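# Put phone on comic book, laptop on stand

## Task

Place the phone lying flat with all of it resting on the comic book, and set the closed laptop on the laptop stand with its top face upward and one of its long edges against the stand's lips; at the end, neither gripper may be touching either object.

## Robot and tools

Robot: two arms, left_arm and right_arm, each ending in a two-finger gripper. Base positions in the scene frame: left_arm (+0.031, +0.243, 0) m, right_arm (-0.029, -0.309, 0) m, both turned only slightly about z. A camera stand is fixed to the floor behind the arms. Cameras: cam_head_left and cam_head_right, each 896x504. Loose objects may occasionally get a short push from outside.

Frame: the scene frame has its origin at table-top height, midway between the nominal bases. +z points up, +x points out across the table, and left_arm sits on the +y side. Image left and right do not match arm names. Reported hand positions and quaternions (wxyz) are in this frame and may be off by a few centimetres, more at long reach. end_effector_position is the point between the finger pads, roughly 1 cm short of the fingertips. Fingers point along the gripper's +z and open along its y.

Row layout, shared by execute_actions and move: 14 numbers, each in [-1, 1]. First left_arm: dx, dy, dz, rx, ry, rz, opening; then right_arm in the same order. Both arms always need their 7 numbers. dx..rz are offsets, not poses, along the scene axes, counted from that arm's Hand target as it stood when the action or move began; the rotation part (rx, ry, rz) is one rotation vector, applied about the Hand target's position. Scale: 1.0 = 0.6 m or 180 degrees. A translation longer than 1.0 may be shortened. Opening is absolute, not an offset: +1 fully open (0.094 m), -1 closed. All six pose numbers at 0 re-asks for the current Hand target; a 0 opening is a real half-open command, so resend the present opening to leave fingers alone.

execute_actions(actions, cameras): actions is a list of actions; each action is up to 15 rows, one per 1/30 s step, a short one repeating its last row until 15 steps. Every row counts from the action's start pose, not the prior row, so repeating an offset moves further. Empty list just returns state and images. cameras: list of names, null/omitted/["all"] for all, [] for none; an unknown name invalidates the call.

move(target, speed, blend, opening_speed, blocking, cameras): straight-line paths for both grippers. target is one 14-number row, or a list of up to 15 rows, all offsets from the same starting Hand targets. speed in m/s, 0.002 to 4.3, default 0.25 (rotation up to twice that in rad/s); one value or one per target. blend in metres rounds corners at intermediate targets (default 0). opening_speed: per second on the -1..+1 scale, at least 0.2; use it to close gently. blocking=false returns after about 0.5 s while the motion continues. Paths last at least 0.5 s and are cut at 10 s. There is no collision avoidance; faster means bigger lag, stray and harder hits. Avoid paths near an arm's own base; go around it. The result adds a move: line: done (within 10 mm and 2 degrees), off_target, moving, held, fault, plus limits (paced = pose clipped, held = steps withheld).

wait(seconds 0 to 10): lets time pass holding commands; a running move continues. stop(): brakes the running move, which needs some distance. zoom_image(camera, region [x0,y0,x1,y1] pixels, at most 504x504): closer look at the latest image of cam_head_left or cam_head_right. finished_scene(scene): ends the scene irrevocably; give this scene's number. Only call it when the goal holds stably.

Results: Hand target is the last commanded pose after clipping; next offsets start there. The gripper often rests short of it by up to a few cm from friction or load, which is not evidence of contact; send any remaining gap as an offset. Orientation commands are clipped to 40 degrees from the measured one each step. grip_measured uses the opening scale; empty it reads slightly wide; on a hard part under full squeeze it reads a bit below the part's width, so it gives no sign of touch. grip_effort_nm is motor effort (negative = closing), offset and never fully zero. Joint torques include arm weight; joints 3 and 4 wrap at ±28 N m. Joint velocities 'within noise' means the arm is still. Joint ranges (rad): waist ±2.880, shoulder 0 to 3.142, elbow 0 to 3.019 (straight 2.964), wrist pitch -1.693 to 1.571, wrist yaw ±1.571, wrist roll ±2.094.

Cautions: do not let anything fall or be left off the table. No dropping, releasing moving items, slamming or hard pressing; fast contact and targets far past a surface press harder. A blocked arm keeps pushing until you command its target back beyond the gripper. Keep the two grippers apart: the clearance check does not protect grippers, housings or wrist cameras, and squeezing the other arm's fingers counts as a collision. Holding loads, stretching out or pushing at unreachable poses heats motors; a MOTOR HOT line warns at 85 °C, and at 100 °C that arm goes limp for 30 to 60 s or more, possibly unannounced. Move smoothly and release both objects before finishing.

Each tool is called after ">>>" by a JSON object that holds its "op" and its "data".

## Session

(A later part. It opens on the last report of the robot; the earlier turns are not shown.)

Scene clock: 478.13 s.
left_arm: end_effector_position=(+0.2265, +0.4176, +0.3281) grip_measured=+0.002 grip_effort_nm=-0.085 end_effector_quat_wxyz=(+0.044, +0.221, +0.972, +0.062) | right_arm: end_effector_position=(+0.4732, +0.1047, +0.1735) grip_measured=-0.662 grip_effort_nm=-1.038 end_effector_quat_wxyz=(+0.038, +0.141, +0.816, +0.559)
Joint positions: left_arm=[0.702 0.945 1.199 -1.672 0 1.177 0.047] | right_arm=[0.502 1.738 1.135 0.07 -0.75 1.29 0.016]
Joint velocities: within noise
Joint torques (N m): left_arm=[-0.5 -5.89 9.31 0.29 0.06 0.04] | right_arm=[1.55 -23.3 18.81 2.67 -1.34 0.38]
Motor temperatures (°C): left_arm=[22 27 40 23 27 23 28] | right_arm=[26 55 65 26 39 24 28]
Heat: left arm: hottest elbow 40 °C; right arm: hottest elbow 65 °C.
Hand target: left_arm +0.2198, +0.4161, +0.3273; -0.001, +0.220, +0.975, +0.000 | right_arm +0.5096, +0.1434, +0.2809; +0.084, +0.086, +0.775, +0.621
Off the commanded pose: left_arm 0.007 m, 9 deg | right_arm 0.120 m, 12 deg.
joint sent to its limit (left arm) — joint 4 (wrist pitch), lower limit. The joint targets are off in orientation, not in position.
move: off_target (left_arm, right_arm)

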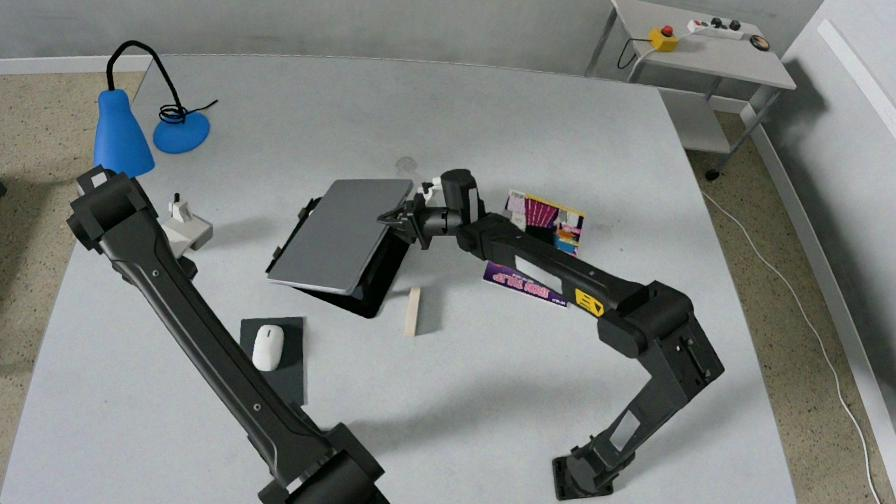

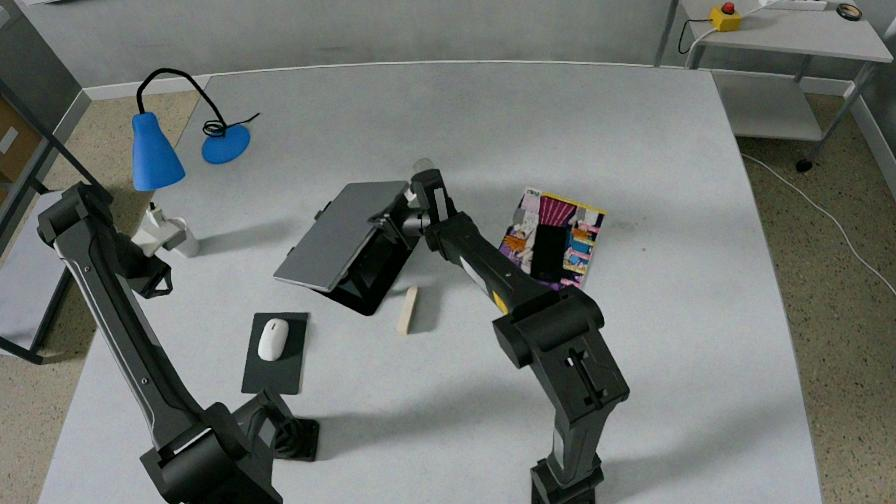

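>>> {"op": "move", "data": {"target": [[0,0,0,0,0,0,0,0.02,0.05,0.0,0,0,0.014,-0.95],[0,0,0,0,0,0,0,0.025,0.06,-0.1,0,0,0.014,-0.95]], "speed": 0.12}}

>>> {"op": "zoom_image", "data": {"camera": "cam_head_right", "region": [230, 120, 432, 320]}}

>>> {"op": "zoom_image", "data": {"camera": "cam_head_left", "region": [230, 120, 432, 320]}}

Scene clock: 485.17 s.
left_arm: end_effector_position=(+0.2265, +0.4176, +0.3281) grip_measured=+0.002 grip_effort_nm=-0.081 end_effector_quat_wxyz=(+0.044, +0.221, +0.972, +0.062) | right_arm: end_effector_position=(+0.4973, +0.1464, +0.1678) grip_measured=-0.662 grip_effort_nm=-1.033 end_effector_quat_wxyz=(+0.048, +0.098, +0.809, +0.578)
Joint positions: left_arm=[0.702 0.945 1.199 -1.672 0 1.177 0.047] | right_arm=[0.535 1.855 1.254 0.128 -0.768 1.266 0.016]
Joint velocities: within noise
Joint torques (N m): left_arm=[-0.38 -6.18 9.21 0.24 0.04 0.09] | right_arm=[1.49 -20.42 16.12 3.74 -1.09 0.52]
Motor temperatures (°C): left_arm=[22 27 40 23 27 23 28] | right_arm=[26 54 67 26 39 24 28]
Heat: left arm: hottest elbow 40 °C; right arm: hottest elbow 67 °C.
Hand target: left_arm +0.2198, +0.4161, +0.3273; -0.001, +0.220, +0.975, +0.000 | right_arm +0.5246, +0.1794, +0.2210; +0.070, +0.069, +0.776, +0.623
Off the commanded pose: left_arm 0.007 m, 9 deg | right_arm 0.068 m, 8 deg.
joint sent to its limit (left arm) — joint 4 (wrist pitch), lower limit. The joint targets are off in orientation, not in position.
move: off_target (left_arm, right_arm)

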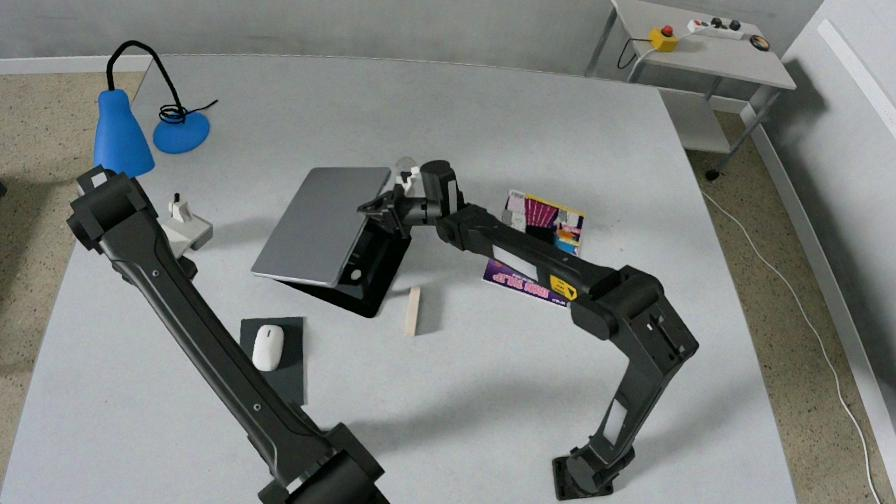

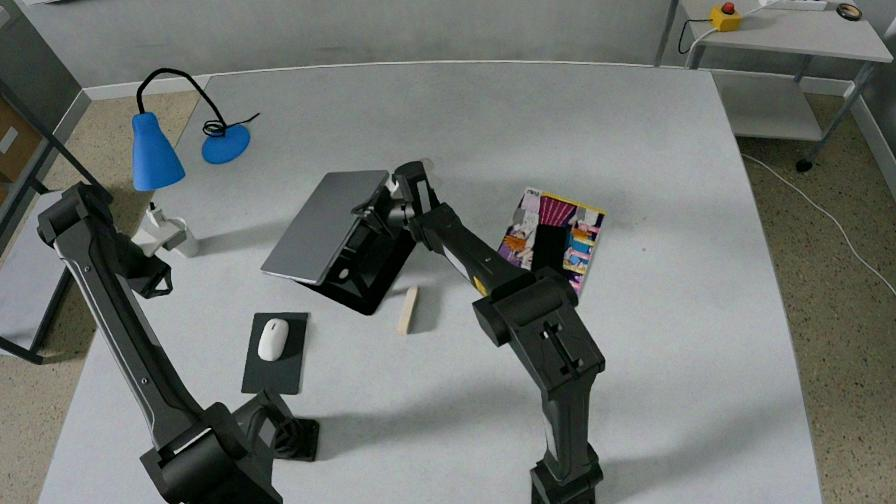

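Scaled by 2.495.

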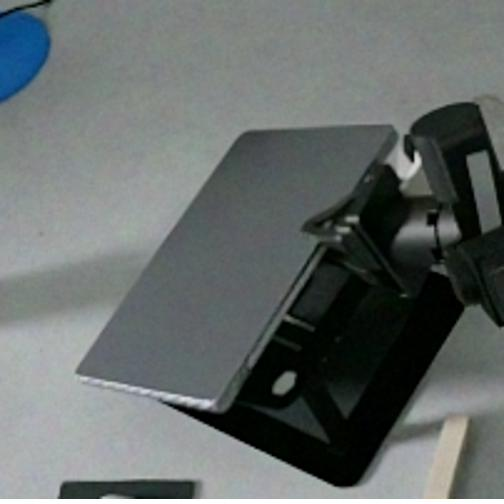

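Scaled by 2.495.

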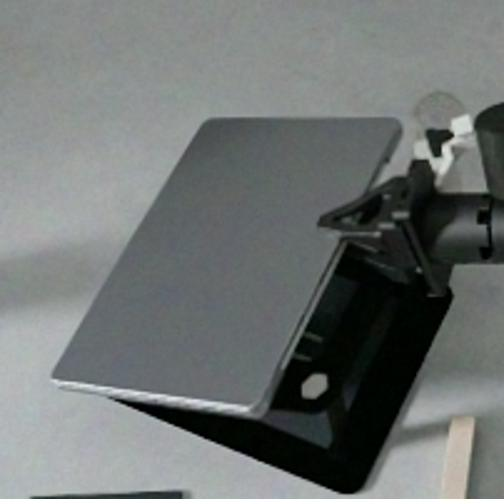

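>>> {"op": "move", "data": {"target": [[0,0,0,0,0,0,0,-0.005,-0.035,0.06,0,0,-0.018,-0.95],[0,0,0,0,0,0,0,-0.01,-0.045,-0.03,0,0,-0.018,-0.95]], "speed": 0.12}}

>>> {"op": "zoom_image", "data": {"camera": "cam_head_right", "region": [230, 120, 432, 320]}}

>>> {"op": "zoom_image", "data": {"camera": "cam_head_left", "region": [230, 120, 432, 320]}}

Scene clock: 490.53 s.
left_arm: end_effector_position=(+0.2265, +0.4176, +0.3281) grip_measured=+0.002 grip_effort_nm=-0.085 end_effector_quat_wxyz=(+0.044, +0.221, +0.972, +0.062) | right_arm: end_effector_position=(+0.5041, +0.1460, +0.1707) grip_measured=-0.662 grip_effort_nm=-1.038 end_effector_quat_wxyz=(+0.070, +0.103, +0.801, +0.586)
Joint positions: left_arm=[0.702 0.945 1.199 -1.672 0 1.177 0.047] | right_arm=[0.535 1.858 1.243 0.193 -0.738 1.287 0.016]
Joint velocities: within noise
Joint torques (N m): left_arm=[-0.21 -5.77 9.28 0.31 0.04 0.08] | right_arm=[0.03 -22.01 10.58 4.18 -0.93 0.47]
Motor temperatures (°C): left_arm=[22 27 40 23 27 23 28] | right_arm=[26 53 68 26 38 24 29]
Heat: left arm: hottest elbow 40 °C; right arm: hottest elbow 68 °C.
Hand target: left_arm +0.2198, +0.4161, +0.3273; -0.001, +0.220, +0.975, +0.000 | right_arm +0.5185, +0.1524, +0.2028; +0.087, +0.091, +0.774, +0.620
Off the commanded pose: left_arm 0.007 m, 9 deg | right_arm 0.036 m, 6 deg.
joint sent to its limit (left arm) — joint 4 (wrist pitch), lower limit. The joint targets are off in orientation, not in position.
move: off_target (left_arm, right_arm)

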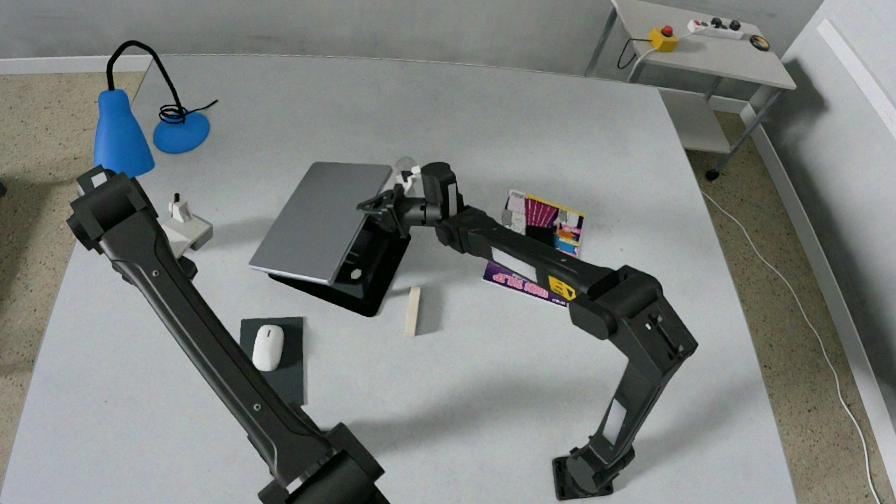

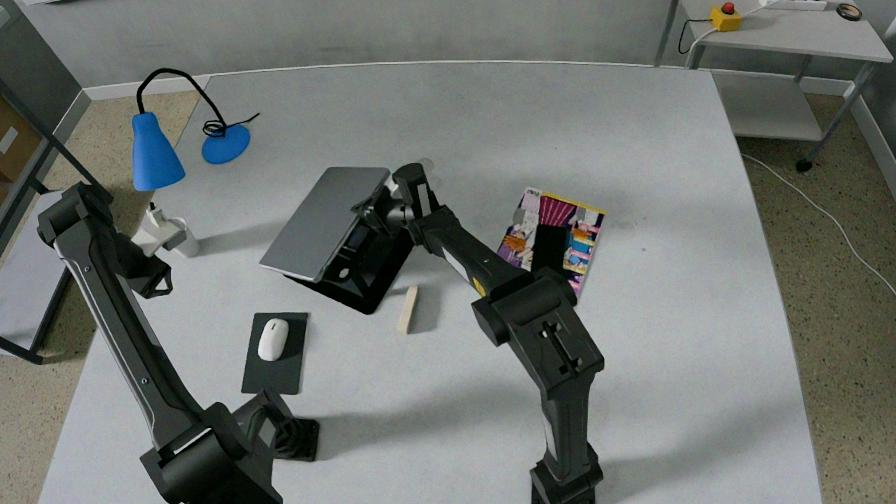

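Scaled by 2.495.

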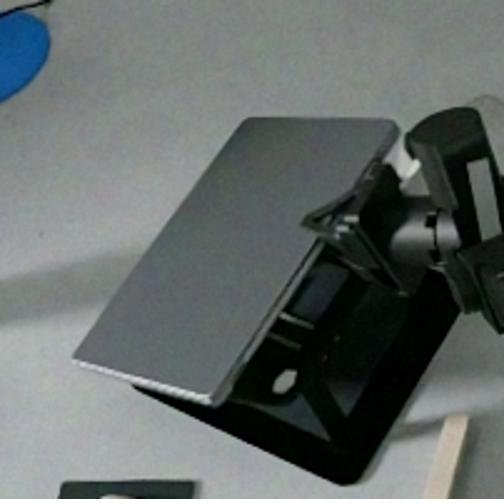

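Scaled by 2.495.

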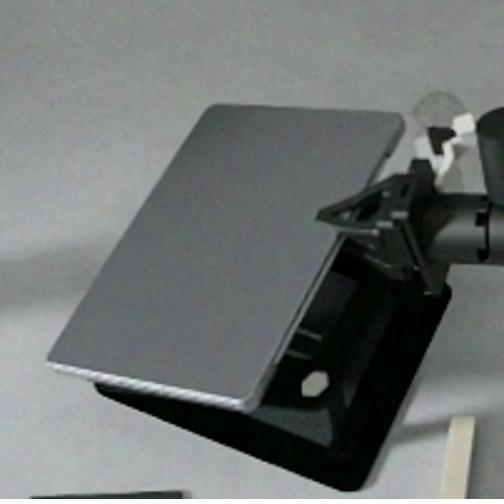

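>>> {"op": "move", "data": {"target": [[0,0,0,0,0,0,0,0.0,-0.03,0.09,-0.025,0,-0.012,-0.95],[0,0,0,0,0,0,0,0.0,-0.07,0.09,-0.025,0,-0.012,-0.95]], "speed": 0.15}}

>>> {"op": "zoom_image", "data": {"camera": "cam_head_right", "region": [230, 120, 432, 320]}}

>>> {"op": "zoom_image", "data": {"camera": "cam_head_left", "region": [230, 120, 432, 320]}}

Scene clock: 496.43 s.
left_arm: end_effector_position=(+0.2265, +0.4176, +0.3281) grip_measured=+0.002 grip_effort_nm=-0.081 end_effector_quat_wxyz=(+0.044, +0.221, +0.972, +0.062) | right_arm: end_effector_position=(+0.4958, +0.1274, +0.1638) grip_measured=-0.662 grip_effort_nm=-1.033 end_effector_quat_wxyz=(+0.057, +0.115, +0.831, +0.541)
Joint positions: left_arm=[0.702 0.945 1.199 -1.672 0 1.177 0.047] | right_arm=[0.522 1.815 1.243 0 -0.716 1.203 0.016]
Joint velocities: within noise
Joint torques (N m): left_arm=[-0.38 -6.89 9.39 0.23 0.03 0.09] | right_arm=[-2.37 -29.45 11.29 2.4 -1.16 0.38]
Motor temperatures (°C): left_arm=[22 27 40 23 27 23 28] | right_arm=[26 54 67 26 38 24 29]
Heat: left arm: hottest elbow 40 °C; right arm: hottest elbow 67 °C.
Hand target: left_arm +0.2198, +0.4161, +0.3273; -0.001, +0.220, +0.975, +0.000 | right_arm +0.5185, +0.1104, +0.2568; +0.103, +0.102, +0.796, +0.588
Off the commanded pose: left_arm 0.007 m, 9 deg | right_arm 0.097 m, 9 deg.
joint sent to its limit (left arm) — joint 4 (wrist pitch), lower limit. The joint targets are off in orientation, not in position.
move: off_target (left_arm, right_arm)

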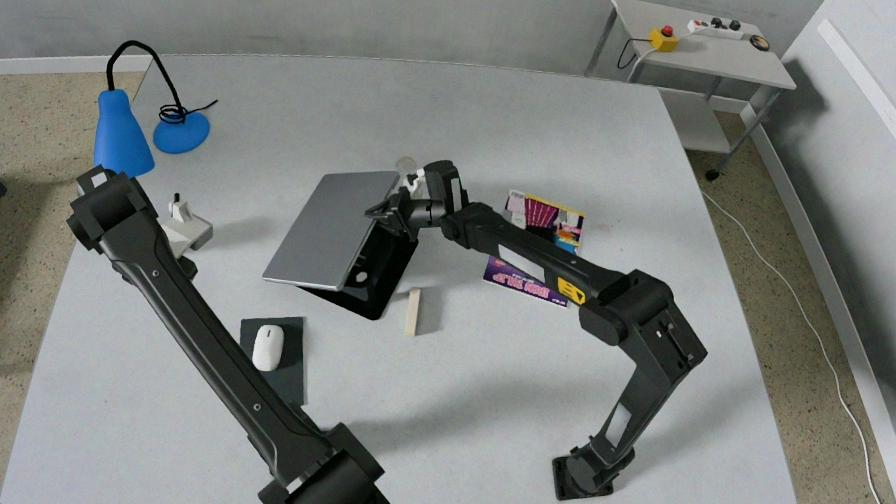

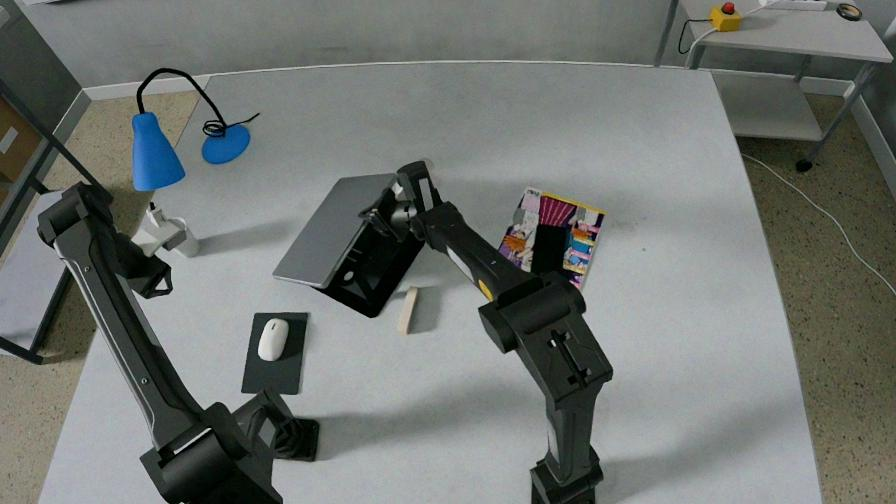

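Scaled by 2.495.

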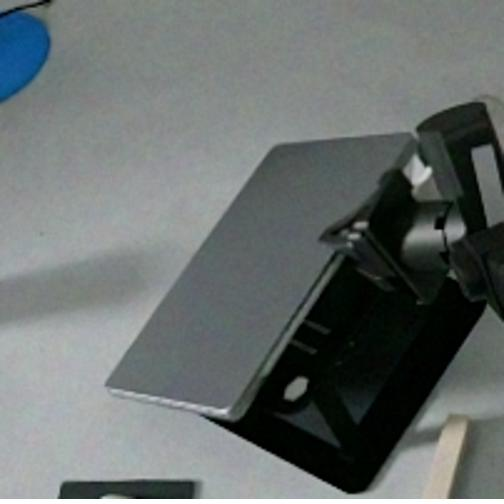

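Scaled by 2.495.

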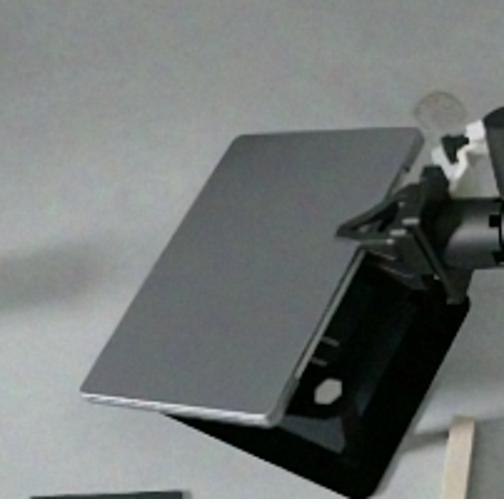

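>>> {"op": "move", "data": {"target": [0,0,0,0,0,0,0,0.0,0.0,0.11,0,0,0,-0.95], "speed": 0.2}}

>>> {"op": "zoom_image", "data": {"camera": "cam_head_right", "region": [230, 120, 432, 320]}}

>>> {"op": "zoom_image", "data": {"camera": "cam_head_left", "region": [230, 120, 432, 320]}}

Scene clock: 500.83 s.
left_arm: end_effector_position=(+0.2265, +0.4176, +0.3281) grip_measured=+0.002 grip_effort_nm=-0.081 end_effector_quat_wxyz=(+0.044, +0.221, +0.972, +0.062) | right_arm: end_effector_position=(+0.4912, +0.1002, +0.1707) grip_measured=-0.662 grip_effort_nm=-1.038 end_effector_quat_wxyz=(+0.036, +0.145, +0.847, +0.510)
Joint positions: left_arm=[0.702 0.945 1.199 -1.672 0 1.177 0.047] | right_arm=[0.49 1.761 1.243 -0.162 -0.71 1.186 0.016]
Joint velocities: within noise
Joint torques (N m): left_arm=[-0.97 -6.07 9.22 0.16 0.06 0.07] | right_arm=[-0.38 -31.74 16.25 2.4 -1.64 0.53]
Motor temperatures (°C): left_arm=[22 27 40 23 27 23 28] | right_arm=[26 54 66 26 38 24 29]
Heat: left arm: hottest elbow 40 °C; right arm: hottest elbow 66 °C.
Hand target: left_arm +0.2198, +0.4161, +0.3273; -0.001, +0.220, +0.975, +0.000 | right_arm +0.5185, +0.1104, +0.3229; +0.103, +0.102, +0.796, +0.588
Off the commanded pose: left_arm 0.007 m, 9 deg | right_arm 0.155 m, 14 deg.
joint sent to its limit (left arm) — joint 4 (wrist pitch), lower limit. The joint targets are off in orientation, not in position.
move: off_target (left_arm, right_arm)

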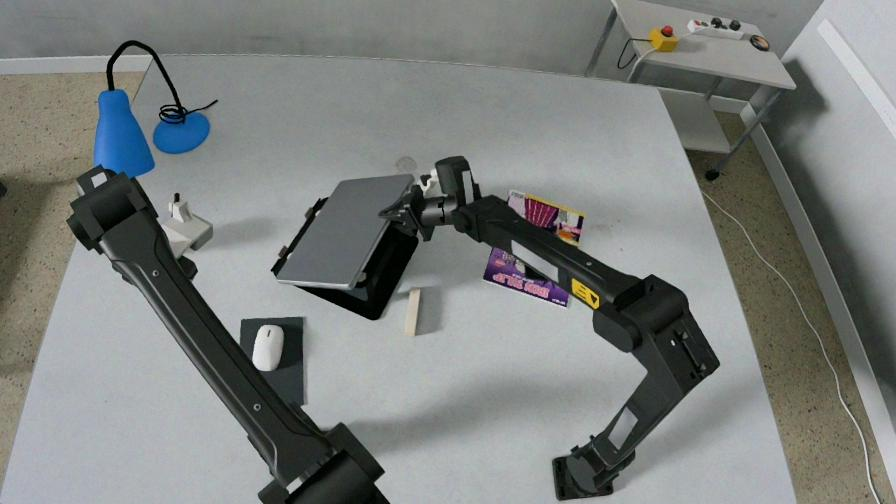

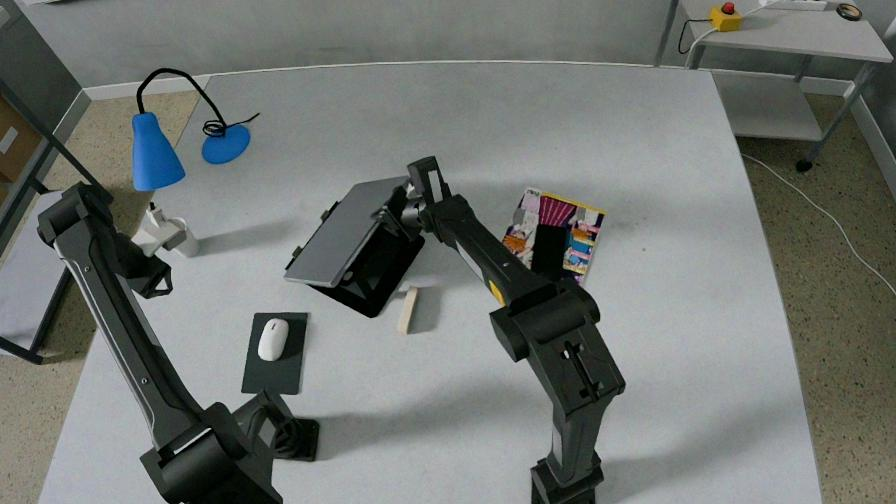

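Scaled by 2.495.

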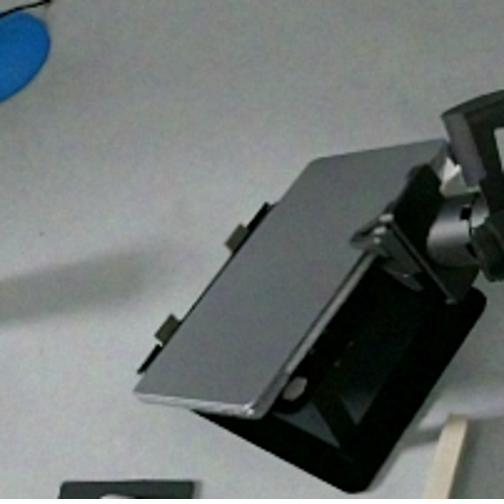

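Scaled by 2.495.

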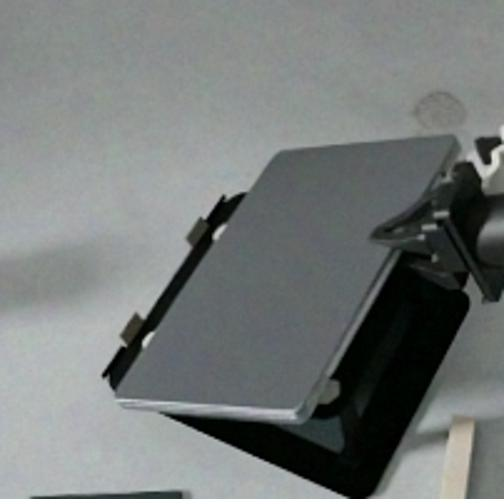

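>>> {"op": "move", "data": {"target": [[0,0,0,0,0,0,0,0.015,0.055,0.03,0,0,0,-0.95]], "speed": 0.12}}

>>> {"op": "zoom_image", "data": {"camera": "cam_head_right", "region": [230, 120, 432, 320]}}

>>> {"op": "zoom_image", "data": {"camera": "cam_head_left", "region": [230, 120, 432, 320]}}

Scene clock: 506.40 s.
left_arm: end_effector_position=(+0.2265, +0.4176, +0.3281) grip_measured=+0.002 grip_effort_nm=-0.081 end_effector_quat_wxyz=(+0.044, +0.221, +0.972, +0.062) | right_arm: end_effector_position=(+0.4890, +0.1061, +0.1753) grip_measured=-0.662 grip_effort_nm=-1.038 end_effector_quat_wxyz=(+0.035, +0.152, +0.852, +0.500)
Joint positions: left_arm=[0.702 0.945 1.199 -1.672 0 1.177 0.047] | right_arm=[0.506 1.755 1.261 -0.201 -0.682 1.194 0.016]
Joint velocities: within noise
Joint torques (N m): left_arm=[-0.21 -6.12 9.24 0.27 0.06 0.11] | right_arm=[1.2 -29.98 20.16 2.25 -1.49 0.65]
Motor temperatures (°C): left_arm=[22 27 40 23 27 23 28] | right_arm=[26 54 68 26 39 24 29]
Heat: left arm: hottest elbow 40 °C; right arm: hottest elbow 68 °C.
Hand target: left_arm +0.2198, +0.4161, +0.3273; -0.001, +0.220, +0.975, +0.000 | right_arm +0.5275, +0.1434, +0.3409; +0.103, +0.101, +0.796, +0.588
Off the commanded pose: left_arm 0.007 m, 9 deg | right_arm 0.174 m, 15 deg.
joint sent to its limit (left arm) — joint 4 (wrist pitch), lower limit. The joint targets are off in orientation, not in position.
move: off_target (left_arm, right_arm)

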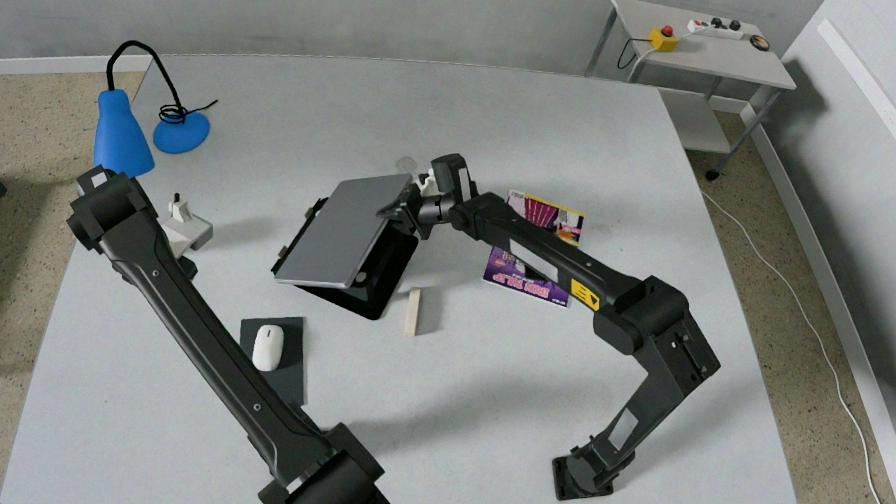

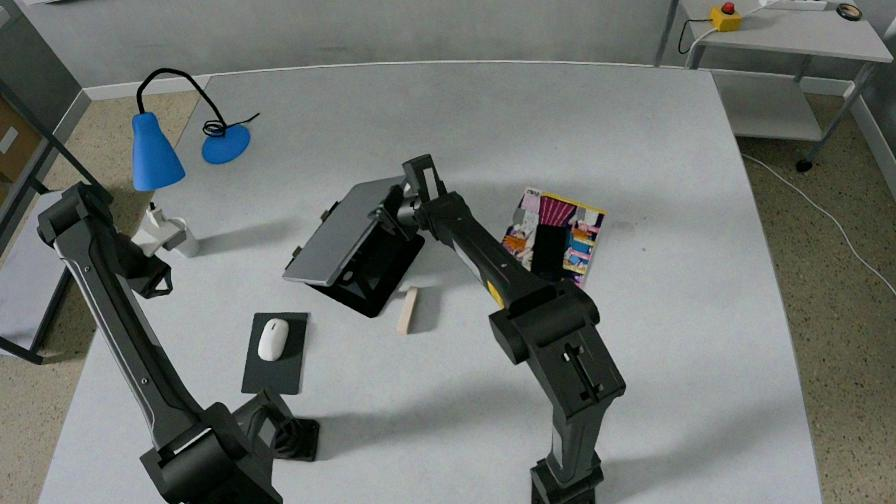

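Scaled by 2.495.

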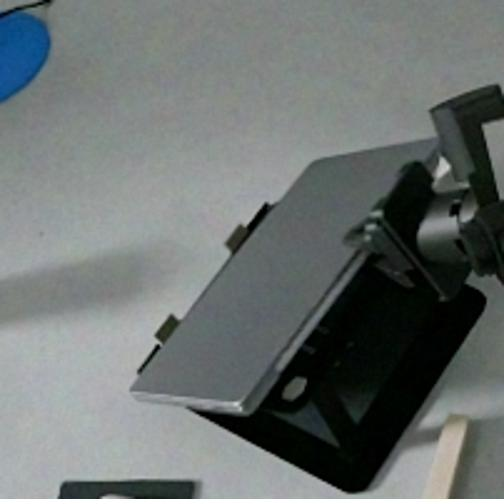

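Scaled by 2.495.

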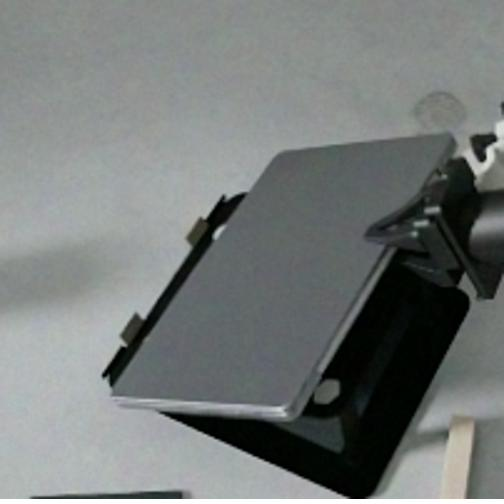

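>>> {"op": "move", "data": {"target": [[0,0,0,0,0,0,0,0.025,0.06,-0.01,0,0,0,-0.95]], "speed": 0.12}}

>>> {"op": "zoom_image", "data": {"camera": "cam_head_right", "region": [230, 120, 432, 320]}}

>>> {"op": "zoom_image", "data": {"camera": "cam_head_left", "region": [230, 120, 432, 320]}}

Scene clock: 513.63 s.
left_arm: end_effector_position=(+0.2265, +0.4176, +0.3281) grip_measured=+0.002 grip_effort_nm=-0.081 end_effector_quat_wxyz=(+0.044, +0.221, +0.972, +0.062) | right_arm: end_effector_position=(+0.4913, +0.1308, +0.1746) grip_measured=-0.662 grip_effort_nm=-1.043 end_effector_quat_wxyz=(+0.032, +0.161, +0.854, +0.494)
Joint positions: left_arm=[0.702 0.945 1.199 -1.672 0 1.177 0.047] | right_arm=[0.544 1.787 1.311 -0.215 -0.643 1.233 0.016]
Joint velocities: within noise
Joint torques (N m): left_arm=[-0.38 -5.89 9.24 0.09 0.04 0.1] | right_arm=[1.14 -29.04 22 3.03 -1.55 0.47]
Motor temperatures (°C): left_arm=[22 27 40 23 27 23 28] | right_arm=[26 56 73 26 39 24 29]
Heat: left arm: hottest elbow 40 °C; right arm: hottest elbow 73 °C.
Hand target: left_arm +0.2198, +0.4161, +0.3273; -0.001, +0.220, +0.975, +0.000 | right_arm +0.5425, +0.1794, +0.3351; +0.103, +0.102, +0.796, +0.588
Off the commanded pose: left_arm 0.007 m, 9 deg | right_arm 0.175 m, 17 deg.
joint sent to its limit (left arm) — joint 4 (wrist pitch), lower limit. The joint targets are off in orientation, not in position.
move: off_target (left_arm, right_arm)

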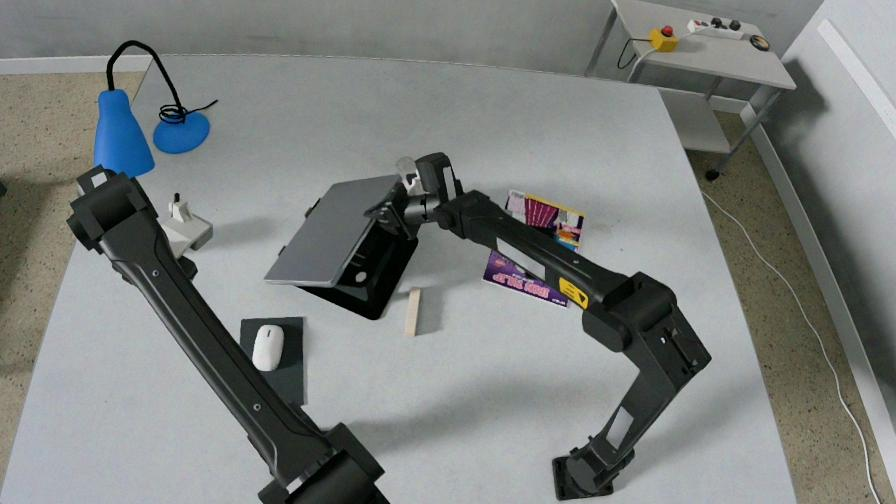

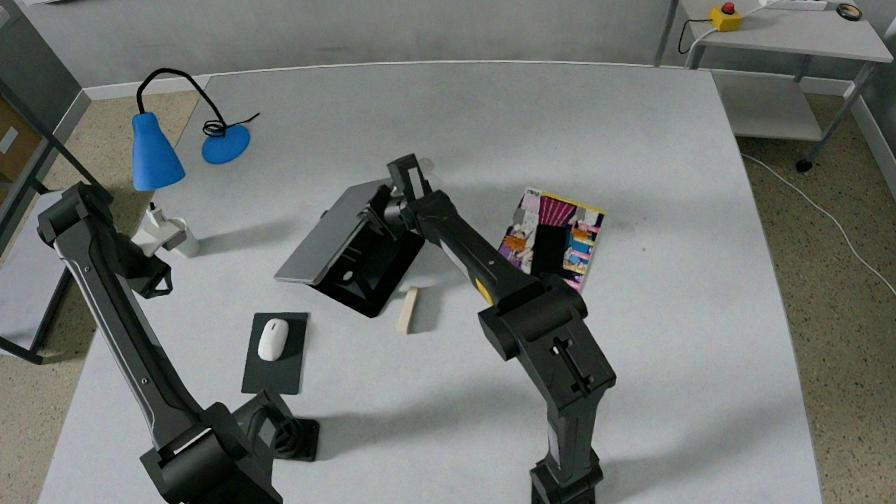

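Scaled by 2.495.

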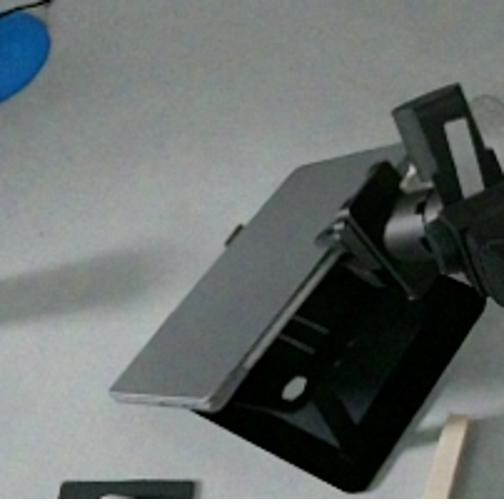

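Scaled by 2.495.

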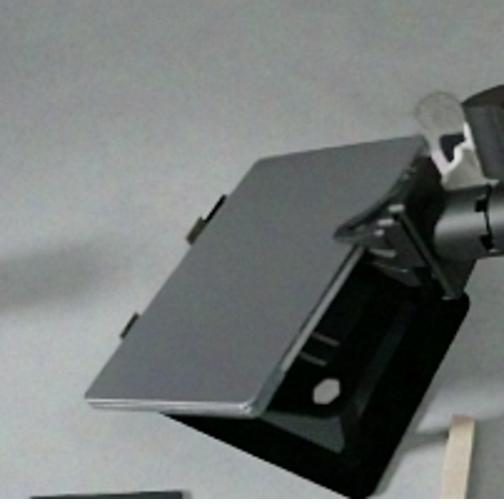

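>>> {"op": "move", "data": {"target": [[0,0,0,0,0,0,0,0.0,0.0,-0.2,-0.02,0,0,-0.95]], "speed": 0.12}}

>>> {"op": "zoom_image", "data": {"camera": "cam_head_right", "region": [230, 120, 432, 320]}}

>>> {"op": "zoom_image", "data": {"camera": "cam_head_left", "region": [230, 120, 432, 320]}}

Scene clock: 521.03 s.
left_arm: end_effector_position=(+0.2265, +0.4176, +0.3281) grip_measured=+0.002 grip_effort_nm=-0.081 end_effector_quat_wxyz=(+0.044, +0.221, +0.972, +0.062) | right_arm: end_effector_position=(+0.5095, +0.1402, +0.1561) grip_measured=-0.662 grip_effort_nm=-1.043 end_effector_quat_wxyz=(+0.074, +0.131, +0.848, +0.507)
Joint positions: left_arm=[0.702 0.945 1.199 -1.672 0 1.177 0.047] | right_arm=[0.546 1.846 1.312 -0.087 -0.62 1.185 0.016]
Joint velocities: within noise
Joint torques (N m): left_arm=[-0.44 -5.3 9.43 0.14 0.06 0.05] | right_arm=[1.55 -20.66 16.57 4.04 -1.2 0.41]
Motor temperatures (°C): left_arm=[22 27 40 23 27 23 27] | right_arm=[26 57 78 26 39 24 29]
Heat: left arm: hottest elbow 40 °C; right arm: hottest elbow 78 °C.
Hand target: left_arm +0.2198, +0.4161, +0.3273; -0.001, +0.220, +0.975, +0.000 | right_arm +0.5424, +0.1795, +0.2151; +0.106, +0.098, +0.814, +0.563
Off the commanded pose: left_arm 0.007 m, 9 deg | right_arm 0.078 m, 9 deg.
joint sent to its limit (left arm) — joint 4 (wrist pitch), lower limit. The joint targets are off in orientation, not in position.
move: off_target (left_arm, right_arm)

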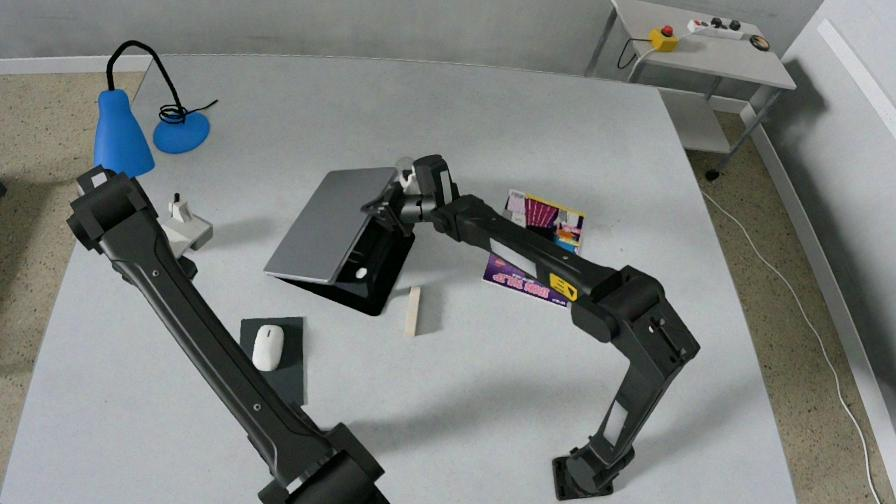

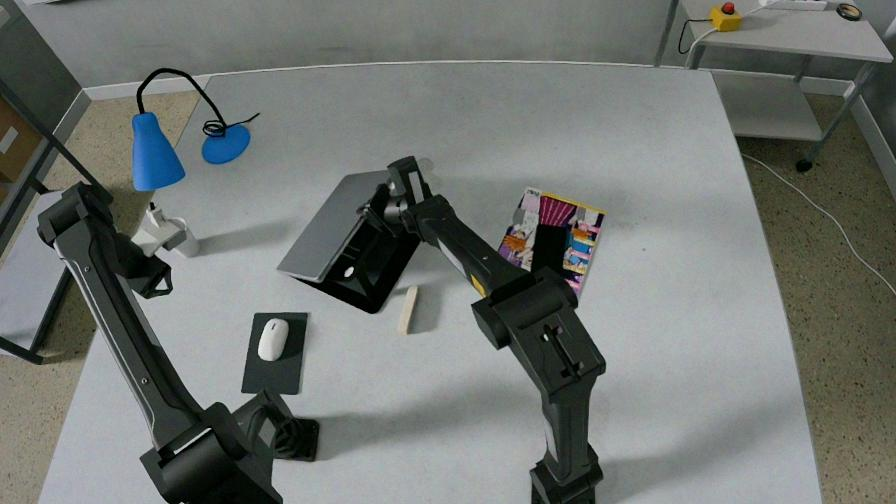

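Scaled by 2.495.

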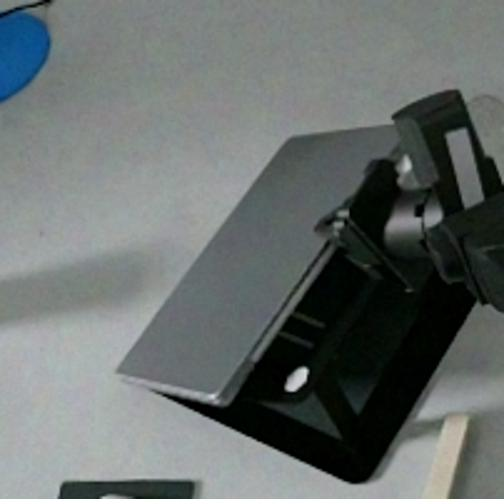

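Scaled by 2.495.

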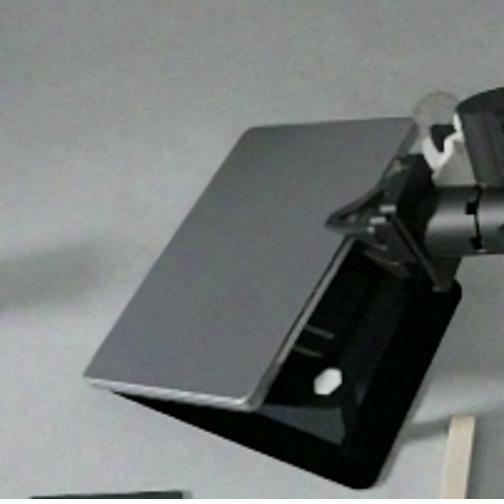

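>>> {"op": "move", "data": {"target": [[0,0,0,0,0,0,0,-0.02,-0.1,0.0,0,0,0,-0.95],[0,0,0,0,0,0,0,-0.02,-0.1,-0.08,0,0,0,-0.95]], "speed": 0.15}}

>>> {"op": "zoom_image", "data": {"camera": "cam_head_right", "region": [230, 120, 432, 320]}}

>>> {"op": "zoom_image", "data": {"camera": "cam_head_left", "region": [230, 120, 432, 320]}}

Scene clock: 528.40 s.
left_arm: end_effector_position=(+0.2265, +0.4176, +0.3281) grip_measured=+0.002 grip_effort_nm=-0.081 end_effector_quat_wxyz=(+0.044, +0.221, +0.972, +0.062) | right_arm: end_effector_position=(+0.5076, +0.1346, +0.1610) grip_measured=-0.662 grip_effort_nm=-1.043 end_effector_quat_wxyz=(+0.079, +0.099, +0.828, +0.547)
Joint positions: left_arm=[0.702 0.945 1.199 -1.672 0 1.177 0.047] | right_arm=[0.524 1.847 1.265 0.045 -0.704 1.18 0.016]
Joint velocities: within noise
Joint torques (N m): left_arm=[-0.73 -6.3 9.35 0.28 0.06 0.11] | right_arm=[-2.08 -20.89 8.69 3.59 -0.5 0.06]
Motor temperatures (°C): left_arm=[22 27 40 23 27 23 27] | right_arm=[26 55 78 26 38 24 29]
Heat: left arm: hottest elbow 40 °C; right arm: hottest elbow 78 °C.
Hand target: left_arm +0.2198, +0.4161, +0.3273; -0.001, +0.220, +0.975, +0.000 | right_arm +0.5305, +0.1194, +0.1668; +0.106, +0.098, +0.814, +0.562
Off the commanded pose: left_arm 0.007 m, 9 deg | right_arm 0.028 m, 4 deg.
joint sent to its limit (left arm) — joint 4 (wrist pitch), lower limit. The joint targets are off in orientation, not in position.
move: off_target (left_arm, right_arm)

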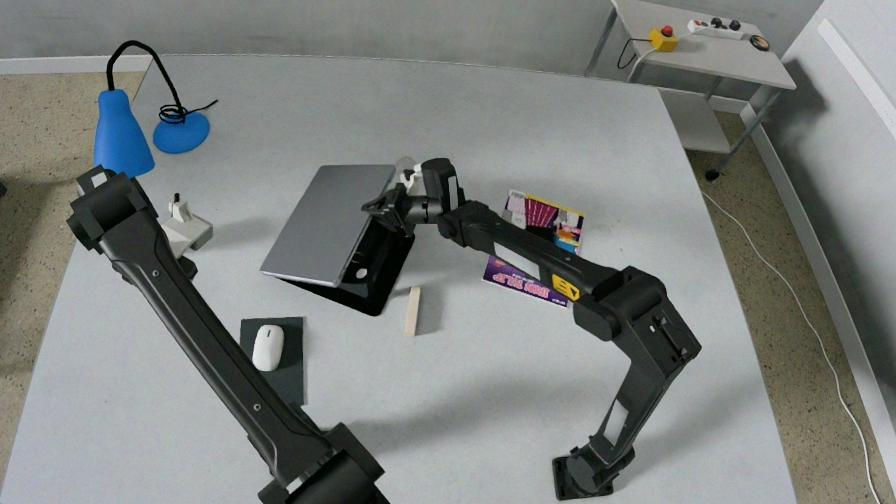

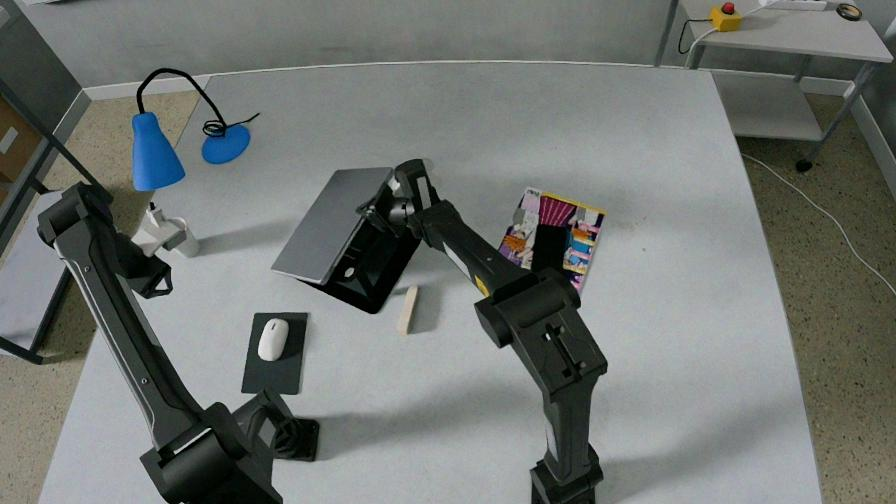

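Scaled by 2.495.

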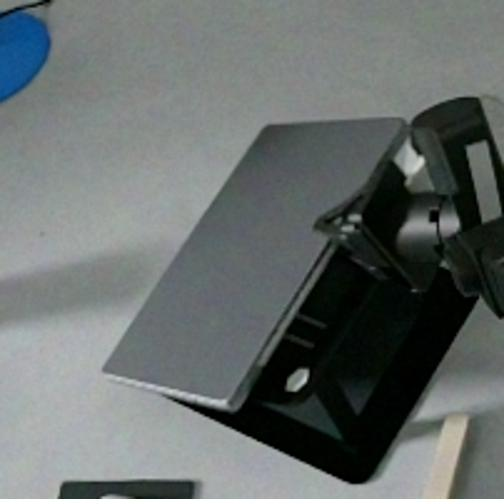

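Scaled by 2.495.

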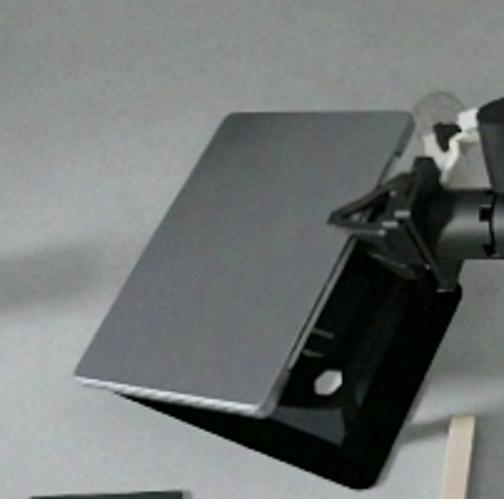

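>>> {"op": "move", "data": {"target": [[0,0,0,0,0,0,0,0.0,-0.01,0.02,-0.06,0,0,-0.95]], "speed": 0.15}}

>>> {"op": "zoom_image", "data": {"camera": "cam_head_right", "region": [230, 120, 432, 320]}}

>>> {"op": "zoom_image", "data": {"camera": "cam_head_left", "region": [230, 120, 432, 320]}}

Scene clock: 532.87 s.
left_arm: end_effector_position=(+0.2265, +0.4176, +0.3281) grip_measured=+0.002 grip_effort_nm=-0.081 end_effector_quat_wxyz=(+0.044, +0.221, +0.972, +0.062) | right_arm: end_effector_position=(+0.5092, +0.1219, +0.1509) grip_measured=-0.666 grip_effort_nm=-1.038 end_effector_quat_wxyz=(+0.075, +0.119, +0.866, +0.480)
Joint positions: left_arm=[0.702 0.945 1.199 -1.672 0 1.177 0.047] | right_arm=[0.525 1.832 1.318 -0.191 -0.617 1.095 0.016]
Joint velocities: within noise
Joint torques (N m): left_arm=[-0.67 -6.65 9.46 0.2 0.06 0.11] | right_arm=[-1.26 -23.36 11.64 0.73 -0.03 -0.65]
Motor temperatures (°C): left_arm=[22 27 40 23 27 23 27] | right_arm=[26 55 75 26 37 24 29]
Heat: left arm: hottest elbow 40 °C; right arm: hottest elbow 75 °C.
Hand target: left_arm +0.2198, +0.4161, +0.3273; -0.001, +0.220, +0.975, +0.000 | right_arm +0.5304, +0.1135, +0.1790; +0.114, +0.088, +0.863, +0.483
Off the commanded pose: left_arm 0.007 m, 9 deg | right_arm 0.036 m, 6 deg.
joint sent to its limit (left arm) — joint 4 (wrist pitch), lower limit. The joint targets are off in orientation, not in position.
move: off_target (left_arm, right_arm)

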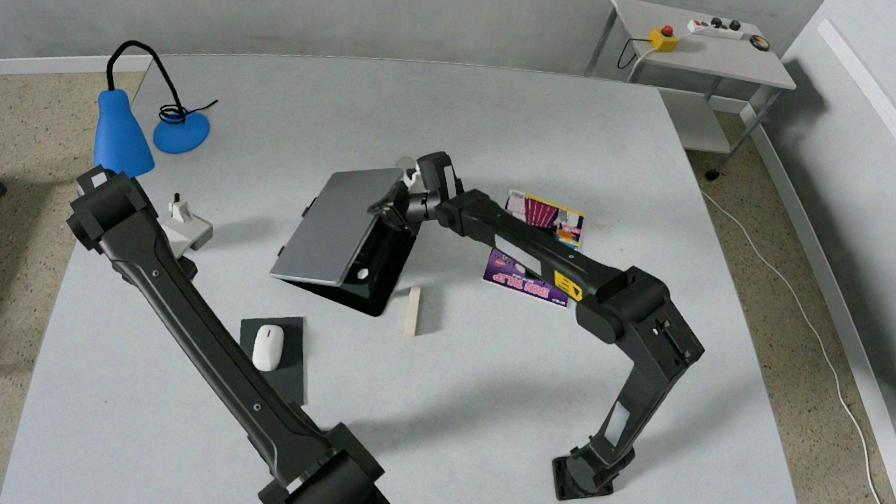

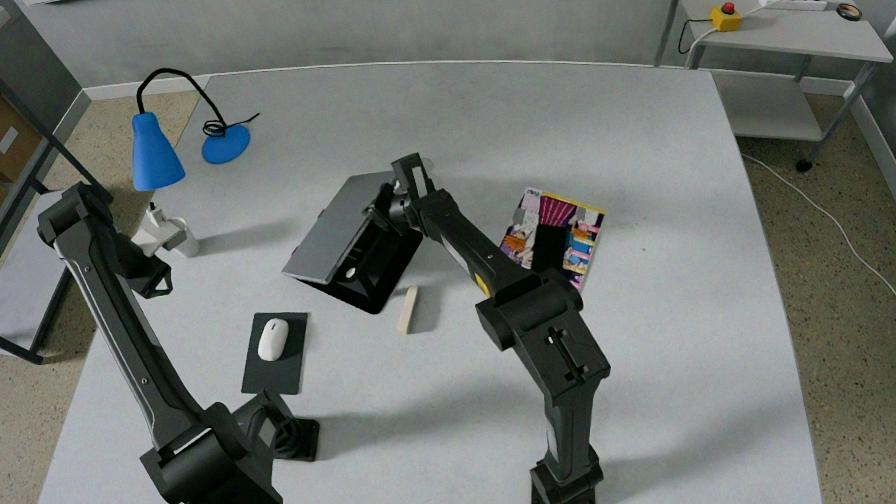

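Scaled by 2.495.

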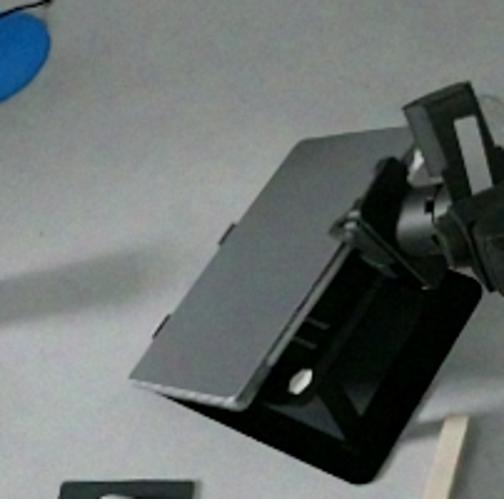

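Scaled by 2.495.

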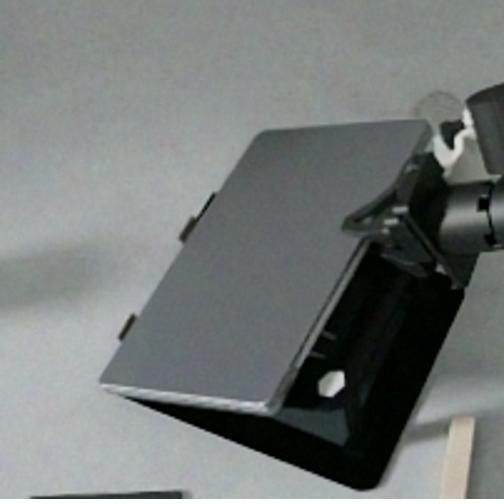

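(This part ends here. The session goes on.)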